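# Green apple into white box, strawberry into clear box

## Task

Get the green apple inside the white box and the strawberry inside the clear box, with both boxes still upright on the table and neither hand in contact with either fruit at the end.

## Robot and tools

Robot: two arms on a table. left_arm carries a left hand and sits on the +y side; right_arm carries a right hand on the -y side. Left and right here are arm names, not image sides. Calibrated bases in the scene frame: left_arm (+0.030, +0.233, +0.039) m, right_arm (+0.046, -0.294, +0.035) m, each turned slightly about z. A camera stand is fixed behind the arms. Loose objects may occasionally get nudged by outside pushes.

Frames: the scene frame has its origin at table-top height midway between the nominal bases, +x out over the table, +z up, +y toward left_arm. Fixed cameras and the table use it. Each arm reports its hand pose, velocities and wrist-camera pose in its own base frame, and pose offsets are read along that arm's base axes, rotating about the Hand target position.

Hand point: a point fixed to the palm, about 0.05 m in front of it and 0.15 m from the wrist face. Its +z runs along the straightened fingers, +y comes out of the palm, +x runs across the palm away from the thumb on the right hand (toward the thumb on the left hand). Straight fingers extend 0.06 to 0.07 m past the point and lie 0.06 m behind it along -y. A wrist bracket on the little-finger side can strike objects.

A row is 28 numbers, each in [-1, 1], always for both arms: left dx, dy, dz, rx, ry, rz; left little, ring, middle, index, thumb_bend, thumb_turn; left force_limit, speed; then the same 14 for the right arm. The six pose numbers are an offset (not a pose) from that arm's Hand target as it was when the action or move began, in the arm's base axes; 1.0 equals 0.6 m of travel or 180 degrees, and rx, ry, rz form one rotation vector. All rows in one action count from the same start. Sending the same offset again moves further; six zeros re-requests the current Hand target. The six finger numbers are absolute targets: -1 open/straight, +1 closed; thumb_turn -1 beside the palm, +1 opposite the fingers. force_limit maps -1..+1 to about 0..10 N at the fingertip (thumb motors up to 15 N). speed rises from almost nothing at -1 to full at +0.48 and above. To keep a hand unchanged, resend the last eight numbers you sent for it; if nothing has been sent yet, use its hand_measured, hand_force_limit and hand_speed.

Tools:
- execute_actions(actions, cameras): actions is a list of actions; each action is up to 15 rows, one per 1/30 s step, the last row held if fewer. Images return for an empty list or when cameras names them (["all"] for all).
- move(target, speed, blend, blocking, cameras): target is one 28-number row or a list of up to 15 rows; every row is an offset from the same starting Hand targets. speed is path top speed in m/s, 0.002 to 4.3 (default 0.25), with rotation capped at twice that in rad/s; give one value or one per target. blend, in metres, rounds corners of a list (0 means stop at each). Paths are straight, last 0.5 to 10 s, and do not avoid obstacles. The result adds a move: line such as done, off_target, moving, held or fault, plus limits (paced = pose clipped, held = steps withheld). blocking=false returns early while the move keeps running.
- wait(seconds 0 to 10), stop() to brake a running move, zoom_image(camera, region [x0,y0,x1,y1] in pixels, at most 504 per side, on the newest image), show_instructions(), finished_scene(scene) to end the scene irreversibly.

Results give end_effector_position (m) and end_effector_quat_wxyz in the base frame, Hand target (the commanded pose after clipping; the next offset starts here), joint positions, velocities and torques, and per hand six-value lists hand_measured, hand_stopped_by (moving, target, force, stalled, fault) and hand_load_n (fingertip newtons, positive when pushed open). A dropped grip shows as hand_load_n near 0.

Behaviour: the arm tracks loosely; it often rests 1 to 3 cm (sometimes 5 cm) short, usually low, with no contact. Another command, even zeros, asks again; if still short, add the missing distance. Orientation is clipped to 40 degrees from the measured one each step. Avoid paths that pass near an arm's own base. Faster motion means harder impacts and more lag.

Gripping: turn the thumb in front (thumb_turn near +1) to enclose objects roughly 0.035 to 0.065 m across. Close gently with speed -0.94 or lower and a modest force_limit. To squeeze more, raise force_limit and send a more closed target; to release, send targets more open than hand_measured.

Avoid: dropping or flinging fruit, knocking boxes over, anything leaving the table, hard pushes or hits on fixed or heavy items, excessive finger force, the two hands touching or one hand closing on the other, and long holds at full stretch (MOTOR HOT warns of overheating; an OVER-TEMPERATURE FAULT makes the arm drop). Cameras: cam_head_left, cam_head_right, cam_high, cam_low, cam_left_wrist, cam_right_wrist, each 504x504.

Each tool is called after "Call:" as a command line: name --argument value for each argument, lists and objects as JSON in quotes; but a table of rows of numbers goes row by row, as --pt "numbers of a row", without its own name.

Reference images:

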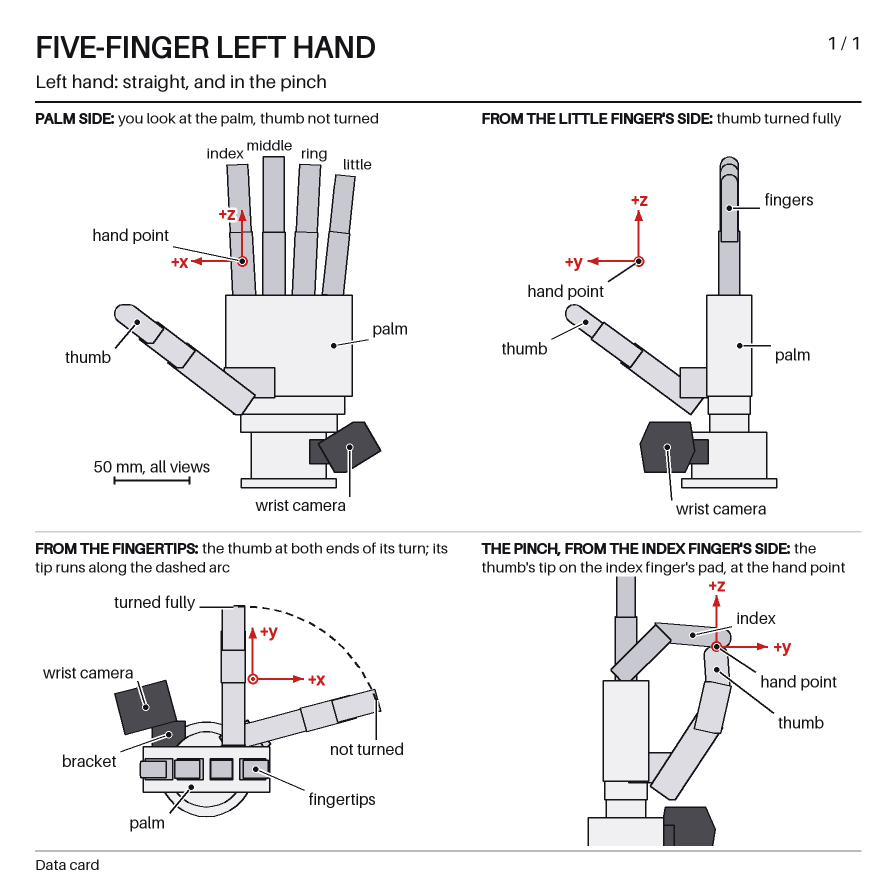

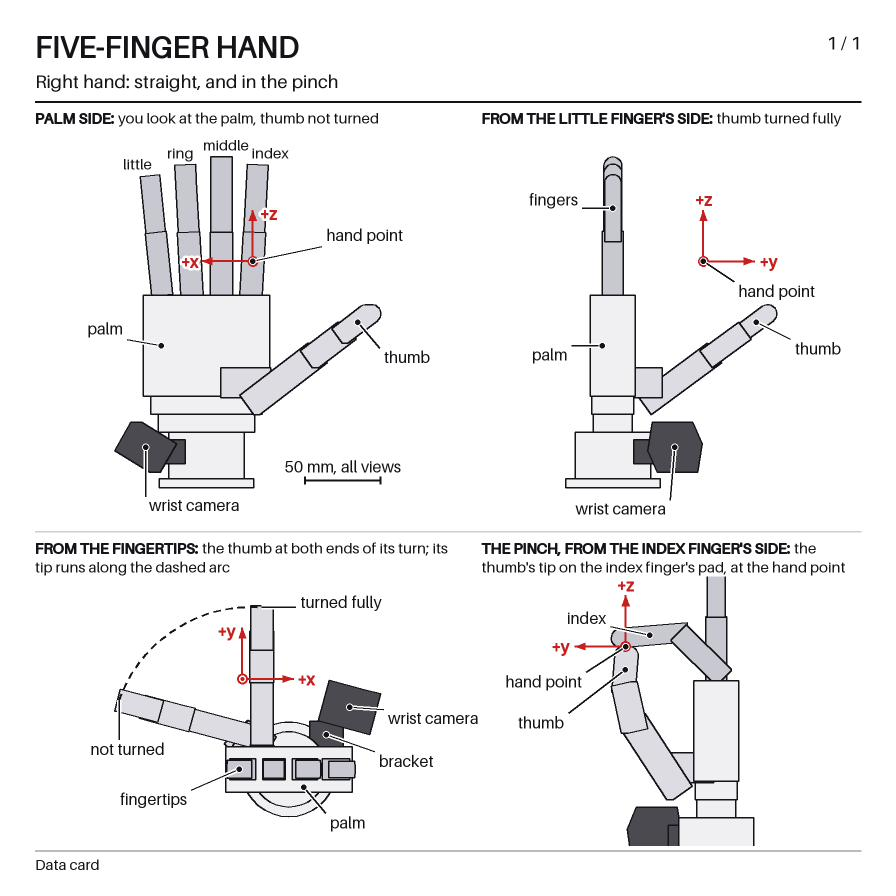

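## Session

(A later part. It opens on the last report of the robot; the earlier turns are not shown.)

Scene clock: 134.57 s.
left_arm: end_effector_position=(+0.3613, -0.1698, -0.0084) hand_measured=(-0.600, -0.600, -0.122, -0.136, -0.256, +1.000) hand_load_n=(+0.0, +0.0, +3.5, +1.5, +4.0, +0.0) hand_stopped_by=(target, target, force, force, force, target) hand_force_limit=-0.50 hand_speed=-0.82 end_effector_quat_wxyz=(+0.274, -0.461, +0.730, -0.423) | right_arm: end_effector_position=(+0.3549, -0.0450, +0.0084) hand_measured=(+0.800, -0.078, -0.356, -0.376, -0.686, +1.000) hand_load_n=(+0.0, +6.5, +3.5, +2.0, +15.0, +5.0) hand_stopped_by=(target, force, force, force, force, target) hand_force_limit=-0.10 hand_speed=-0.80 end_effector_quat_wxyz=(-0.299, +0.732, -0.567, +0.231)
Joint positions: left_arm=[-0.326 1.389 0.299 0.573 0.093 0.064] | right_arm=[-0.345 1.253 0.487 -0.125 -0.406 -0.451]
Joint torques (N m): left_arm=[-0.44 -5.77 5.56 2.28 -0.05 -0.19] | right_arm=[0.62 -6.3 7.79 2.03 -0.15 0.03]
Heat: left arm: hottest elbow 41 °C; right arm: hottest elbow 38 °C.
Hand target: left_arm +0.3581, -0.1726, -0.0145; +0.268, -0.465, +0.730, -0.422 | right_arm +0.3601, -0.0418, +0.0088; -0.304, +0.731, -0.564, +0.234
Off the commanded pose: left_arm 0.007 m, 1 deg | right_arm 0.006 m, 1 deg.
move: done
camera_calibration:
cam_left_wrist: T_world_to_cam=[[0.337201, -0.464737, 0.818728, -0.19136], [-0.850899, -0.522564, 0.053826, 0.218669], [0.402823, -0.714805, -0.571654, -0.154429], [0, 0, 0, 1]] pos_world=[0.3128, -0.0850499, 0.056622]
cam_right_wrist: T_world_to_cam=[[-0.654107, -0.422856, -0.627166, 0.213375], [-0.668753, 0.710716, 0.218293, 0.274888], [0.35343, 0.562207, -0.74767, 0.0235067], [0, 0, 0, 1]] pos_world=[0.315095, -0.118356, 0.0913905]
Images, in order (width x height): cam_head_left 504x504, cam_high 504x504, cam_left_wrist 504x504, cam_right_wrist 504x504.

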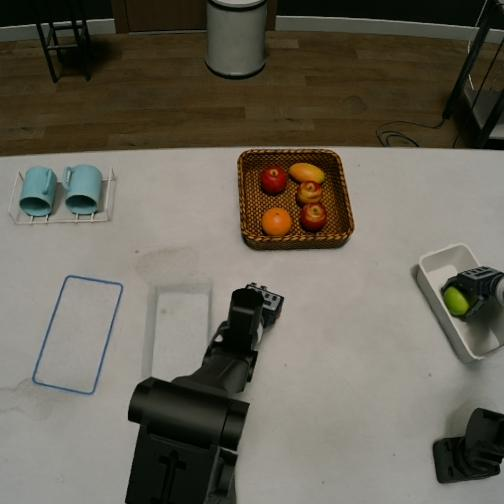

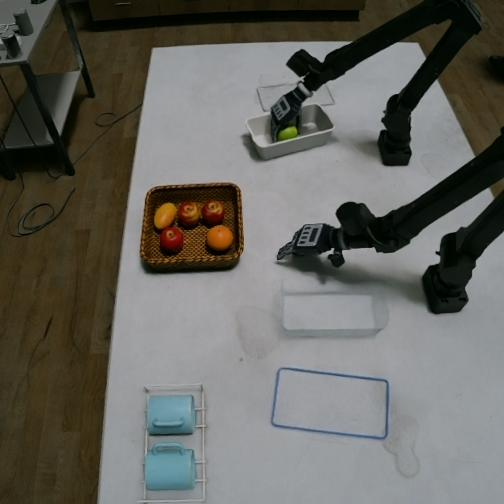

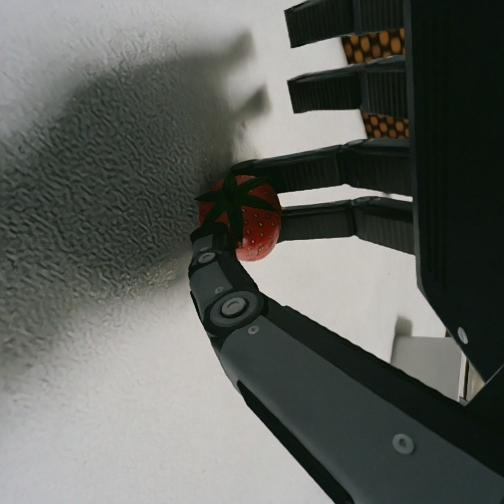

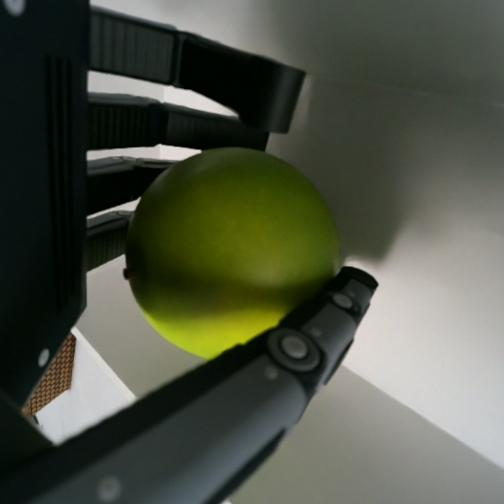

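Call:
move --pt "0 0 0.03 0 0 0 -0.6 -0.6 0.2 0.2 0.1 1 -0.5 -0.82 0 0 -0.009 0 0 0 0.8 -0.05 0.15 0.15 -0.2 1 -0.1 -0.8" --pt "0 0 0.2 0 0 0 -0.6 -0.6 0.2 0.2 0.1 1 -0.5 -0.82 0 0 -0.009 0 0 0 0.8 -1 -1 -1 -1 1 -0.1 -0.6" --cameras '["all"]' --speed 0.12

Call:
zoom_image --camera "cam_head_left" --region '[120, 250, 260, 410]'

Call:
zoom_image --camera "cam_high" --region '[250, 240, 410, 400]'

Scene clock: 148.27 s.
left_arm: end_effector_position=(+0.3469, -0.1651, +0.0844) hand_measured=(-0.600, -0.600, -0.122, -0.136, -0.256, +1.000) hand_load_n=(+0.0, +0.0, +4.0, +1.5, +4.0, +0.0) hand_stopped_by=(target, target, force, force, force, target) hand_force_limit=-0.50 hand_speed=-0.82 end_effector_quat_wxyz=(+0.261, -0.469, +0.739, -0.408) | right_arm: end_effector_position=(+0.3570, -0.0454, +0.0046) hand_measured=(+0.800, -1.000, -1.000, -1.000, -1.000, +1.000) hand_load_n=(+0.0, +0.0, +0.0, +0.0, +0.0, +0.0) hand_stopped_by=(target, target, target, target, target, target) hand_force_limit=-0.10 hand_speed=-0.60 end_effector_quat_wxyz=(-0.301, +0.730, -0.567, +0.234)
Joint positions: left_arm=[-0.326 0.982 0.416 0.004 0.093 0.063] | right_arm=[-0.344 1.267 0.482 -0.096 -0.405 -0.448]
Joint torques (N m): left_arm=[-0.5 -5.83 12.75 1.31 -0.03 -0.18] | right_arm=[1.2 -5.95 7.72 2 -0.17 -0.06]
Heat: left arm: hottest elbow 41 °C; right arm: hottest elbow 37 °C.
Hand target: left_arm +0.3580, -0.1726, +0.1054; +0.268, -0.465, +0.731, -0.422 | right_arm +0.3602, -0.0418, +0.0034; -0.304, +0.731, -0.564, +0.234
Off the commanded pose: left_arm 0.025 m, 2 deg | right_arm 0.005 m, 0 deg.
move: off_target (left_arm)
camera_calibration:
cam_left_wrist: T_world_to_cam=[[0.372687, -0.475232, 0.797031, -0.272401], [-0.847538, -0.524074, 0.0838233, 0.199971], [0.377868, -0.706754, -0.598093, -0.0799443], [0, 0, 0, 1]] pos_world=[0.301211, -0.0811553, 0.152536]
cam_right_wrist: T_world_to_cam=[[-0.650157, -0.422108, -0.63176, 0.210932], [-0.669019, 0.712171, 0.212666, 0.277665], [0.360153, 0.560926, -0.745421, 0.0175552], [0, 0, 0, 1]] pos_world=[0.316579, -0.118556, 0.0872945]

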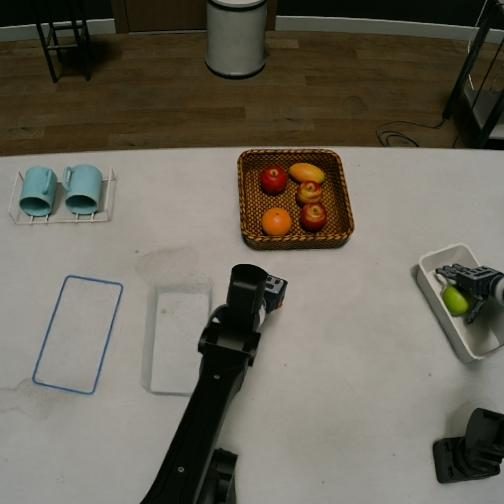

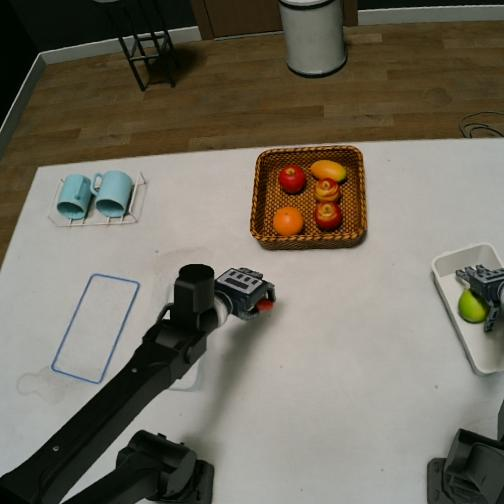

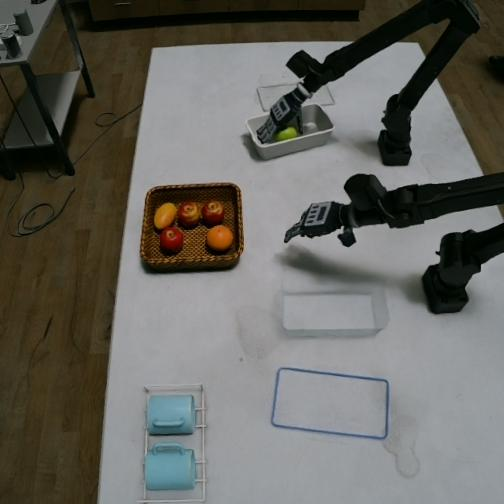

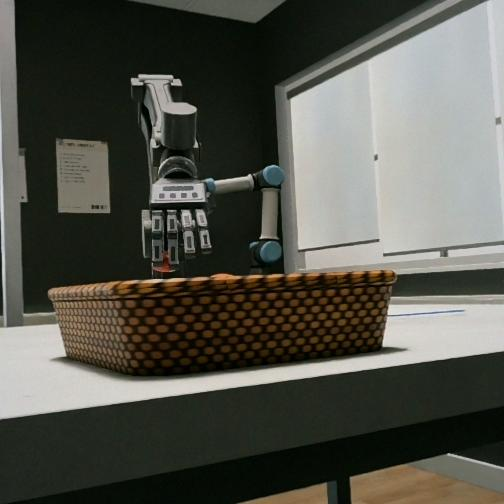

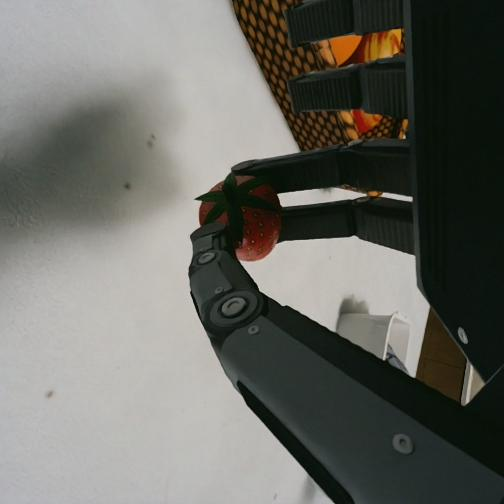

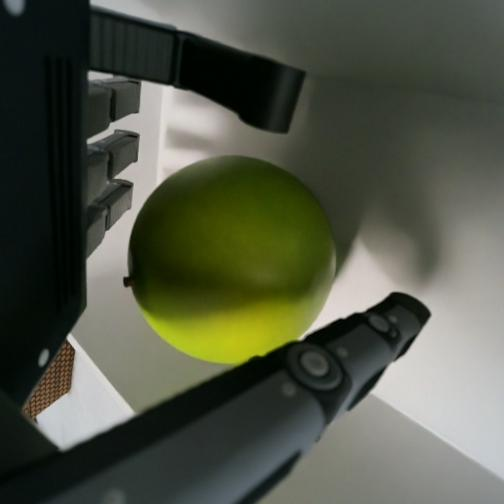

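Scaled by 3.150.

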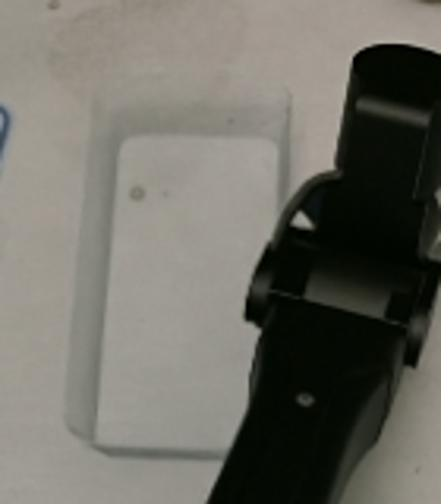

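Scaled by 3.150.

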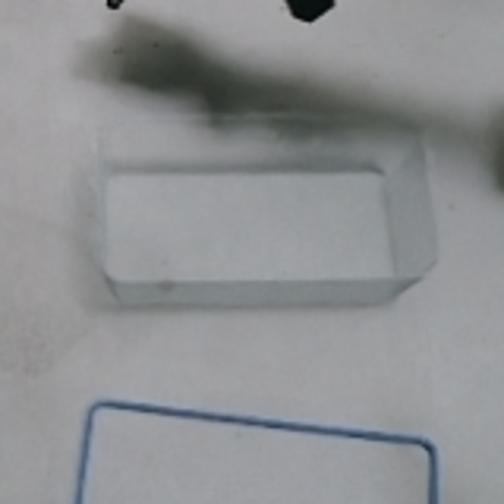

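Call:
move --pt "-0.0667 0.2577 0.0243 0 0 0.1278 -1 -1 0.2 0.2 0.1 1 -0.5 -0.82 0 0 0.2 0 0 0 0.8 -1 -1 -1 -1 1 -0.1 -0.6" --cameras '["all"]' --speed 0.16

Call:
zoom_image --camera "cam_head_right" --region '[120, 250, 260, 410]'

Call:
zoom_image --camera "cam_high" --region '[250, 210, 410, 370]'

Call:
zoom_image --camera "cam_left_wrist" --region '[0, 0, 260, 260]'

Scene clock: 169.97 s.
left_arm: end_effector_position=(+0.3211, -0.0205, +0.1206) hand_measured=(-1.000, -1.000, -0.122, -0.136, -0.256, +1.000) hand_load_n=(+0.0, +0.0, +3.5, +1.5, +4.5, +0.0) hand_stopped_by=(target, target, force, force, force, target) hand_force_limit=-0.50 hand_speed=-0.82 end_effector_quat_wxyz=(-0.345, +0.604, -0.621, +0.363) | right_arm: end_effector_position=(+0.3425, -0.0398, +0.0979) hand_measured=(+0.800, -1.000, -1.000, -1.000, -1.000, +1.000) hand_load_n=(+0.0, +0.0, +0.0, +0.0, +0.0, +0.0) hand_stopped_by=(target, target, target, target, target, target) hand_force_limit=-0.10 hand_speed=-0.60 end_effector_quat_wxyz=(-0.294, +0.733, -0.576, +0.213)
Joint positions: left_arm=[0.091 0.614 0.355 -0.268 0.113 0.054] | right_arm=[-0.343 1.04 0.632 -0.521 -0.405 -0.446]
Joint torques (N m): left_arm=[0.91 -2.14 10.25 1.24 0.28 0.06] | right_arm=[0.73 -6.24 13.08 0.96 -0.18 -0.04]
Heat: left arm: hottest elbow 43 °C; right arm: hottest elbow 36 °C.
Hand target: left_arm +0.3180, -0.0179, +0.1200; -0.347, +0.602, -0.623, +0.360 | right_arm +0.3602, -0.0418, +0.1235; -0.304, +0.731, -0.564, +0.234
Off the commanded pose: left_arm 0.004 m, 1 deg | right_arm 0.031 m, 3 deg.
move: off_target (right_arm)
camera_calibration:
cam_left_wrist: T_world_to_cam=[[0.499903, -0.278144, 0.820203, -0.262576], [-0.57598, -0.814015, 0.0750077, 0.158762], [0.646794, -0.509917, -0.567134, -0.0324588], [0, 0, 0, 1]] pos_world=[0.2437, 0.0396495, 0.185048]
cam_right_wrist: T_world_to_cam=[[-0.678174, -0.410746, -0.6094, 0.270695], [-0.657958, 0.708744, 0.254506, 0.236072], [0.327371, 0.573559, -0.750905, 0.101572], [0, 0, 0, 1]] pos_world=[0.305652, -0.114385, 0.181151]

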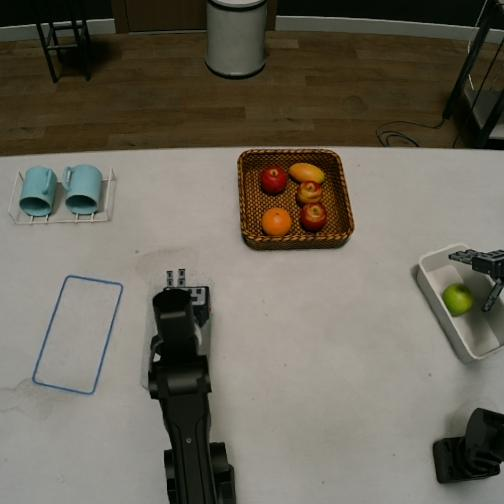

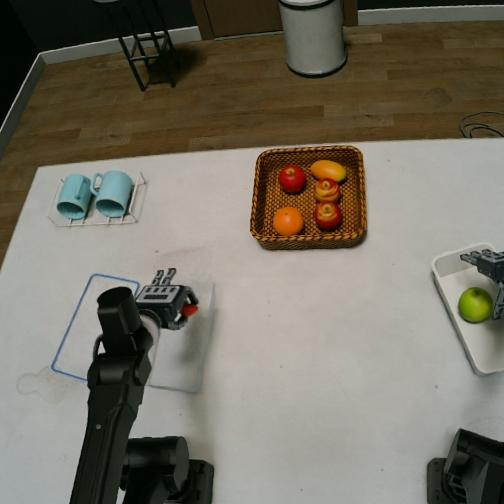

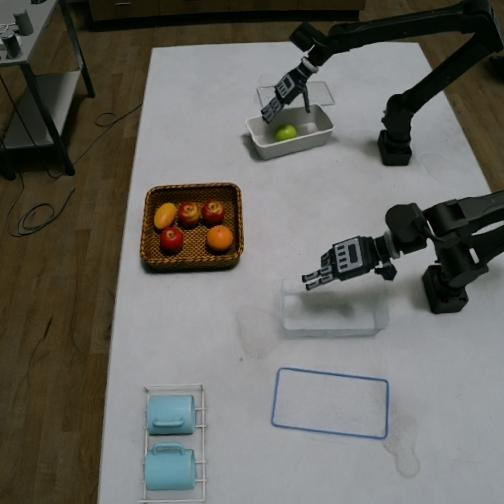

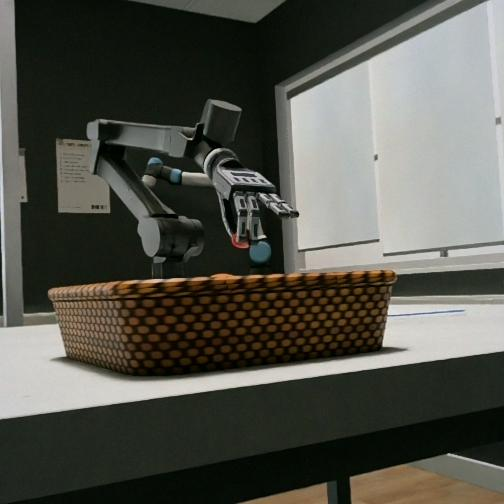

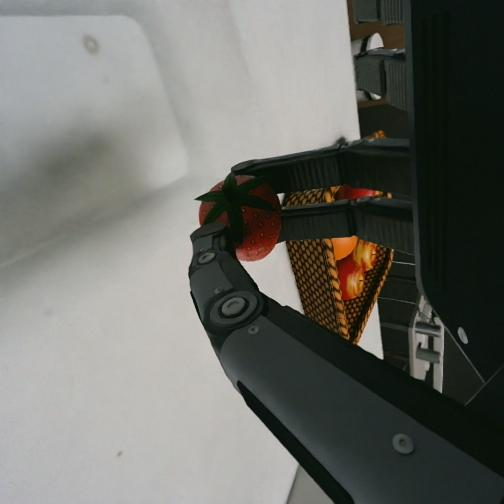

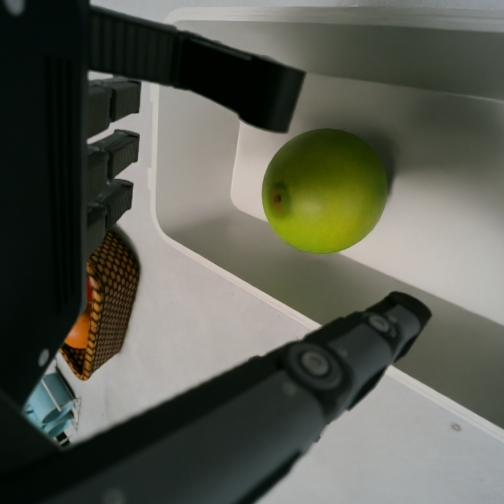

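Scaled by 3.150.

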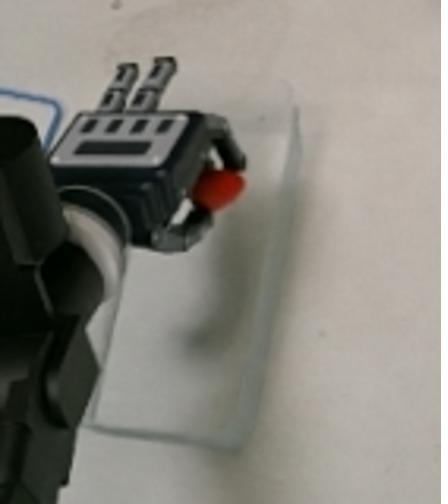

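Scaled by 3.150.

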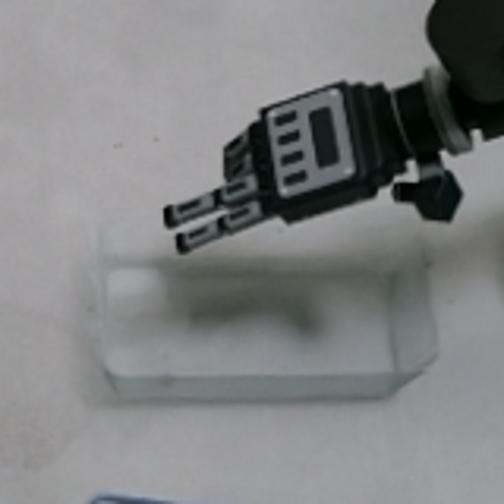

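Scaled by 1.938.

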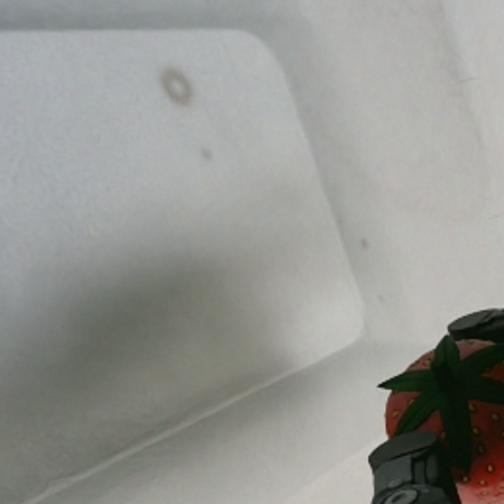

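Call:
move --pt "0 0.022 -0.03 0 0 0 -1 -1 0.2 0.2 0.1 1 -0.5 -0.82 0 0 0 0 0 0 0.8 -1 -1 -1 -1 1 -0.1 -0.6" --pt "0 0.022 -0.21 0 0 0 -1 -1 0.2 0.2 0.1 1 -0.5 -0.82 0 0 0 0 0 0 0.8 -1 -1 -1 -1 1 -0.1 -0.6" --cameras '["all"]' --speed 0.12 --blend '[0.01,0]'

Call:
zoom_image --camera "cam_head_right" --region '[120, 250, 260, 410]'

Call:
zoom_image --camera "cam_high" --region '[250, 210, 410, 370]'

Scene clock: 184.97 s.
left_arm: end_effector_position=(+0.3203, -0.0061, -0.0017) hand_measured=(-1.000, -1.000, -0.122, -0.136, -0.256, +1.000) hand_load_n=(+0.0, +0.0, +3.5, +1.5, +4.0, +0.0) hand_stopped_by=(target, target, force, force, force, target) hand_force_limit=-0.50 hand_speed=-0.82 end_effector_quat_wxyz=(-0.347, +0.602, -0.621, +0.362) | right_arm: end_effector_position=(+0.3425, -0.0398, +0.0979) hand_measured=(+0.800, -1.000, -1.000, -1.000, -1.000, +1.000) hand_load_n=(+0.0, +0.0, +0.0, +0.0, +0.0, +0.0) hand_stopped_by=(target, target, target, target, target, target) hand_force_limit=-0.10 hand_speed=-0.60 end_effector_quat_wxyz=(-0.294, +0.733, -0.576, +0.213)
Joint positions: left_arm=[0.166 1.07 0.118 0.425 0.175 0.096] | right_arm=[-0.343 1.04 0.632 -0.521 -0.405 -0.446]
Joint torques (N m): left_arm=[0.5 -2.2 6.41 2.28 0.32 0.03] | right_arm=[1.03 -6.01 13.37 0.96 -0.14 -0.07]
Heat: left arm: hottest elbow 42 °C; right arm: hottest elbow 36 °C.
Hand target: left_arm +0.3179, -0.0047, -0.0061; -0.347, +0.602, -0.623, +0.360 | right_arm +0.3602, -0.0419, +0.1235; -0.304, +0.731, -0.564, +0.234
Off the commanded pose: left_arm 0.005 m, 0 deg | right_arm 0.031 m, 3 deg.
move: off_target (right_arm)
camera_calibration:
cam_left_wrist: T_world_to_cam=[[0.496973, -0.282135, 0.82062, -0.156885], [-0.576318, -0.814302, 0.0690594, 0.179249], [0.648749, -0.507259, -0.567286, -0.0945312], [0, 0, 0, 1]] pos_world=[0.242599, 0.0537486, 0.0627383]
cam_right_wrist: T_world_to_cam=[[-0.678174, -0.410746, -0.6094, 0.270695], [-0.657958, 0.708744, 0.254506, 0.236072], [0.327371, 0.573559, -0.750905, 0.101572], [0, 0, 0, 1]] pos_world=[0.305652, -0.114385, 0.181151]

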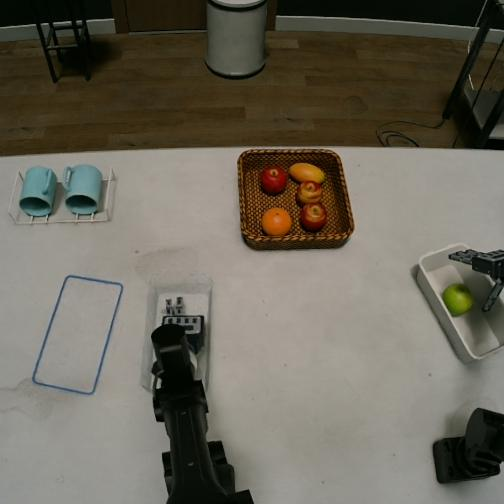

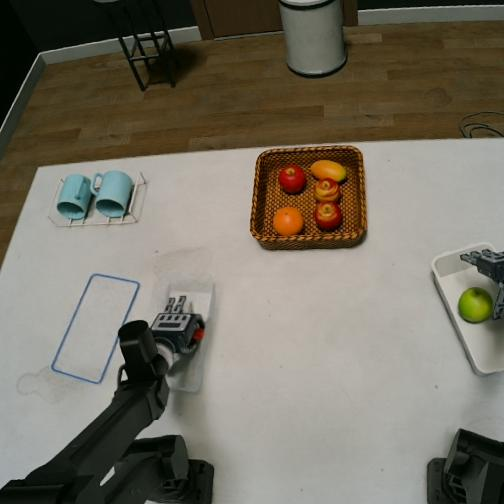

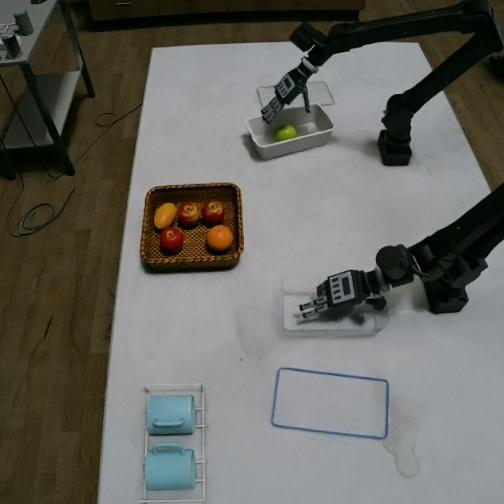

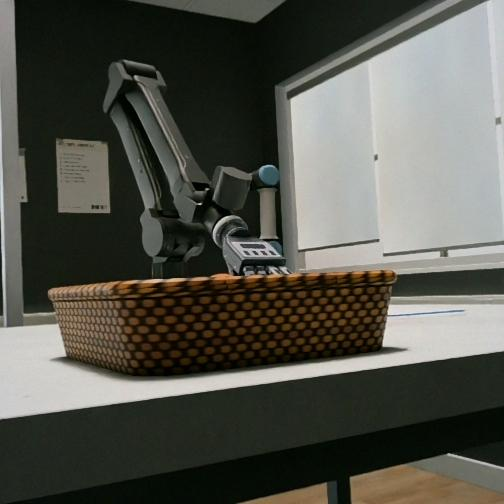

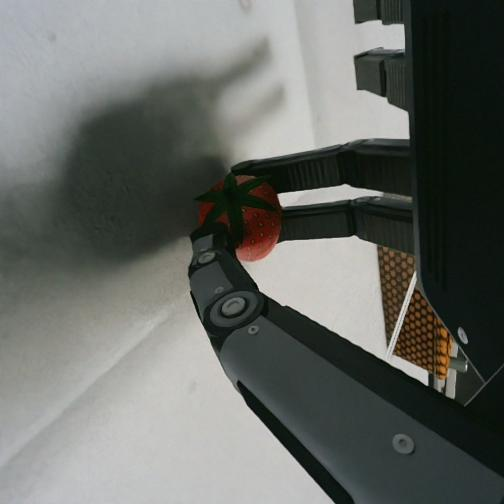

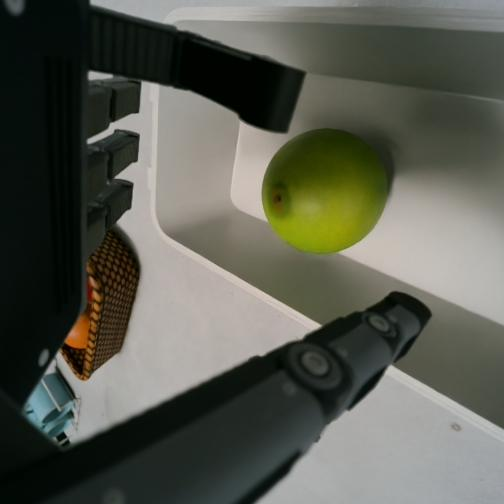

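Scaled by 3.150.

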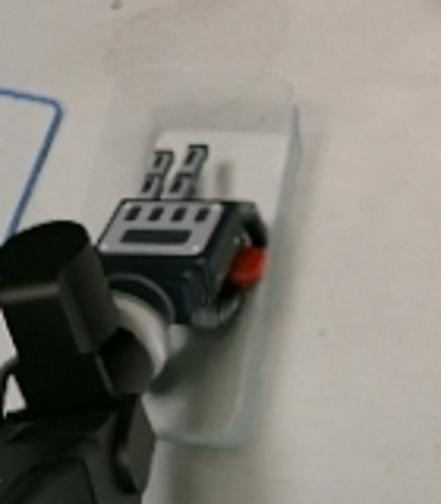

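Scaled by 3.150.

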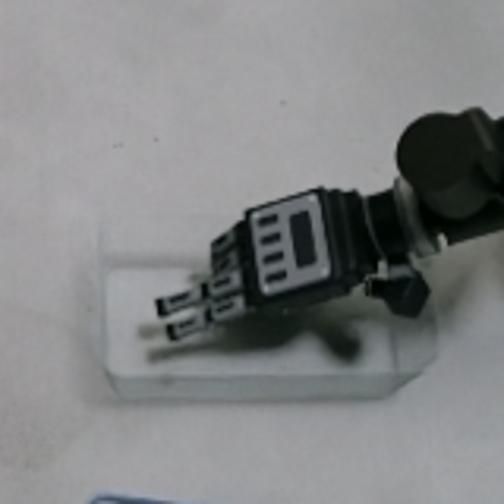

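Call:
move --pt "0 0 0 0 0 0 -1 -1 -0.6 -0.6 -0.7 1 -0.5 -0.7 0 0 0 0 0 0 0.8 -1 -1 -1 -1 1 -0.1 -0.6" --pt "0 0 0.23 0 0 0 -1 -1 -0.6 -0.6 -0.7 1 -0.5 -0.7 0 0 0 0 0 0 0.8 -1 -1 -1 -1 1 -0.1 -0.6" --cameras '["cam_head_left","cam_head_right","cam_left_wrist","cam_right_wrist","cam_high"]' --speed 0.15

Scene clock: 191.47 s.
left_arm: end_effector_position=(+0.3087, -0.0087, +0.1079) hand_measured=(-1.000, -1.000, -0.600, -0.600, -0.700, +1.000) hand_load_n=(+0.0, +0.0, +0.0, +0.0, +0.0, +0.0) hand_stopped_by=(target, target, target, target, target, target) hand_force_limit=-0.50 hand_speed=-0.70 end_effector_quat_wxyz=(-0.330, +0.611, -0.628, +0.352) | right_arm: end_effector_position=(+0.3425, -0.0398, +0.0979) hand_measured=(+0.800, -1.000, -1.000, -1.000, -1.000, +1.000) hand_load_n=(+0.0, +0.0, +0.0, -0.5, +0.0, +0.0) hand_stopped_by=(target, target, target, target, target, target) hand_force_limit=-0.10 hand_speed=-0.60 end_effector_quat_wxyz=(-0.294, +0.733, -0.576, +0.213)
Joint positions: left_arm=[0.166 0.607 0.342 -0.309 0.179 0.096] | right_arm=[-0.343 1.04 0.632 -0.521 -0.405 -0.446]
Joint torques (N m): left_arm=[0.44 -2.37 14.27 1.29 0.13 0.02] | right_arm=[0.91 -6.42 13.37 0.98 -0.16 -0.05]
Heat: left arm: hottest elbow 43 °C; right arm: hottest elbow 36 °C.
Hand target: left_arm +0.3180, -0.0046, +0.1321; -0.347, +0.602, -0.623, +0.360 | right_arm +0.3602, -0.0419, +0.1235; -0.304, +0.731, -0.564, +0.234
Off the commanded pose: left_arm 0.026 m, 2 deg | right_arm 0.031 m, 3 deg.
move: off_target (left_arm, right_arm)
camera_calibration:
cam_left_wrist: T_world_to_cam=[[0.53286, -0.276005, 0.799926, -0.250571], [-0.574777, -0.811832, 0.102767, 0.158801], [0.621041, -0.51454, -0.591233, -0.015164], [0, 0, 0, 1]] pos_world=[0.234212, 0.0519586, 0.175154]
cam_right_wrist: T_world_to_cam=[[-0.678174, -0.410746, -0.6094, 0.270695], [-0.657958, 0.708744, 0.254506, 0.236072], [0.327371, 0.573559, -0.750905, 0.101572], [0, 0, 0, 1]] pos_world=[0.305652, -0.114385, 0.181151]
Images, in order (width x height): cam_head_left 504x504, cam_head_right 504x504, cam_high 504x504, cam_left_wrist 504x504, cam_right_wrist 504x504.

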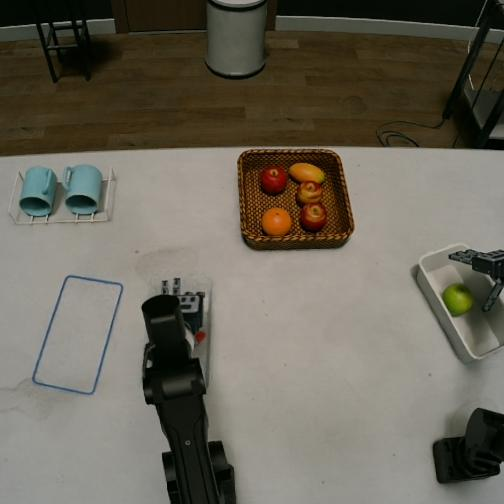

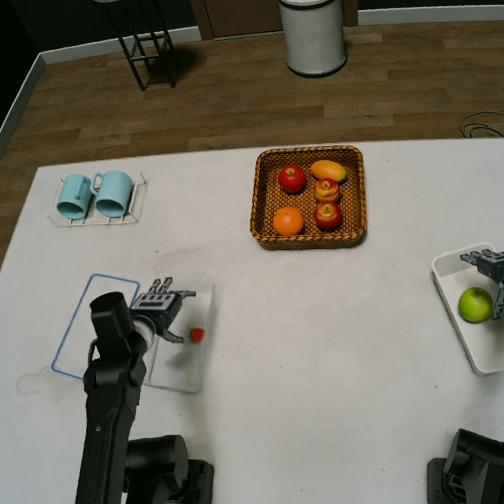

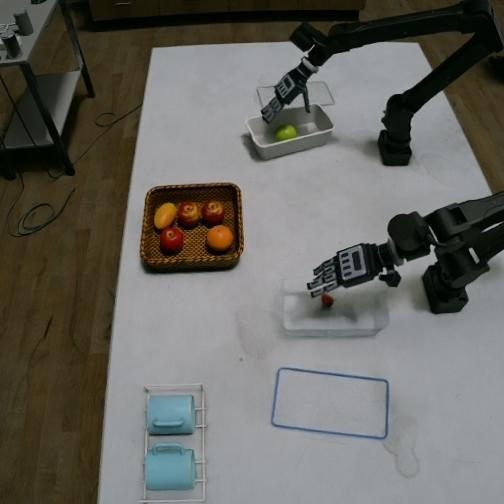

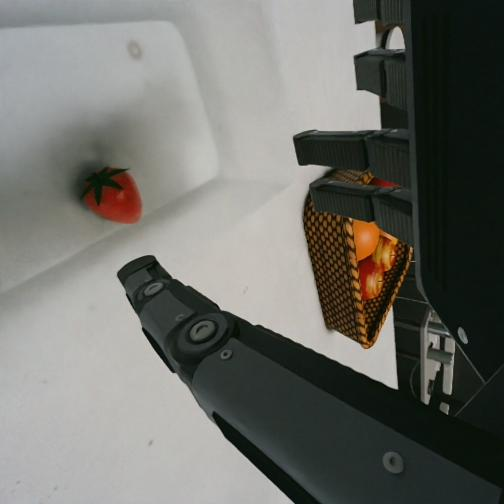

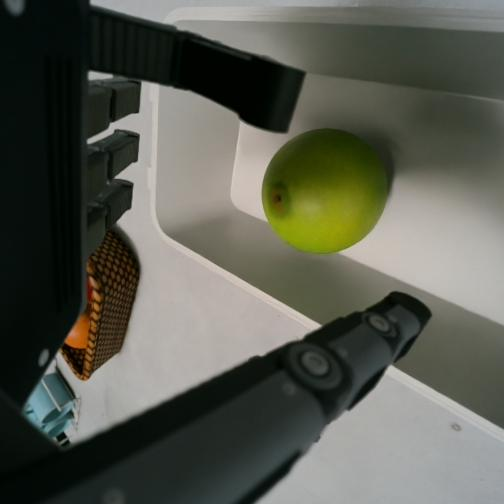

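Call:
finished_scene --scene 2

The scene is finished: the task was done.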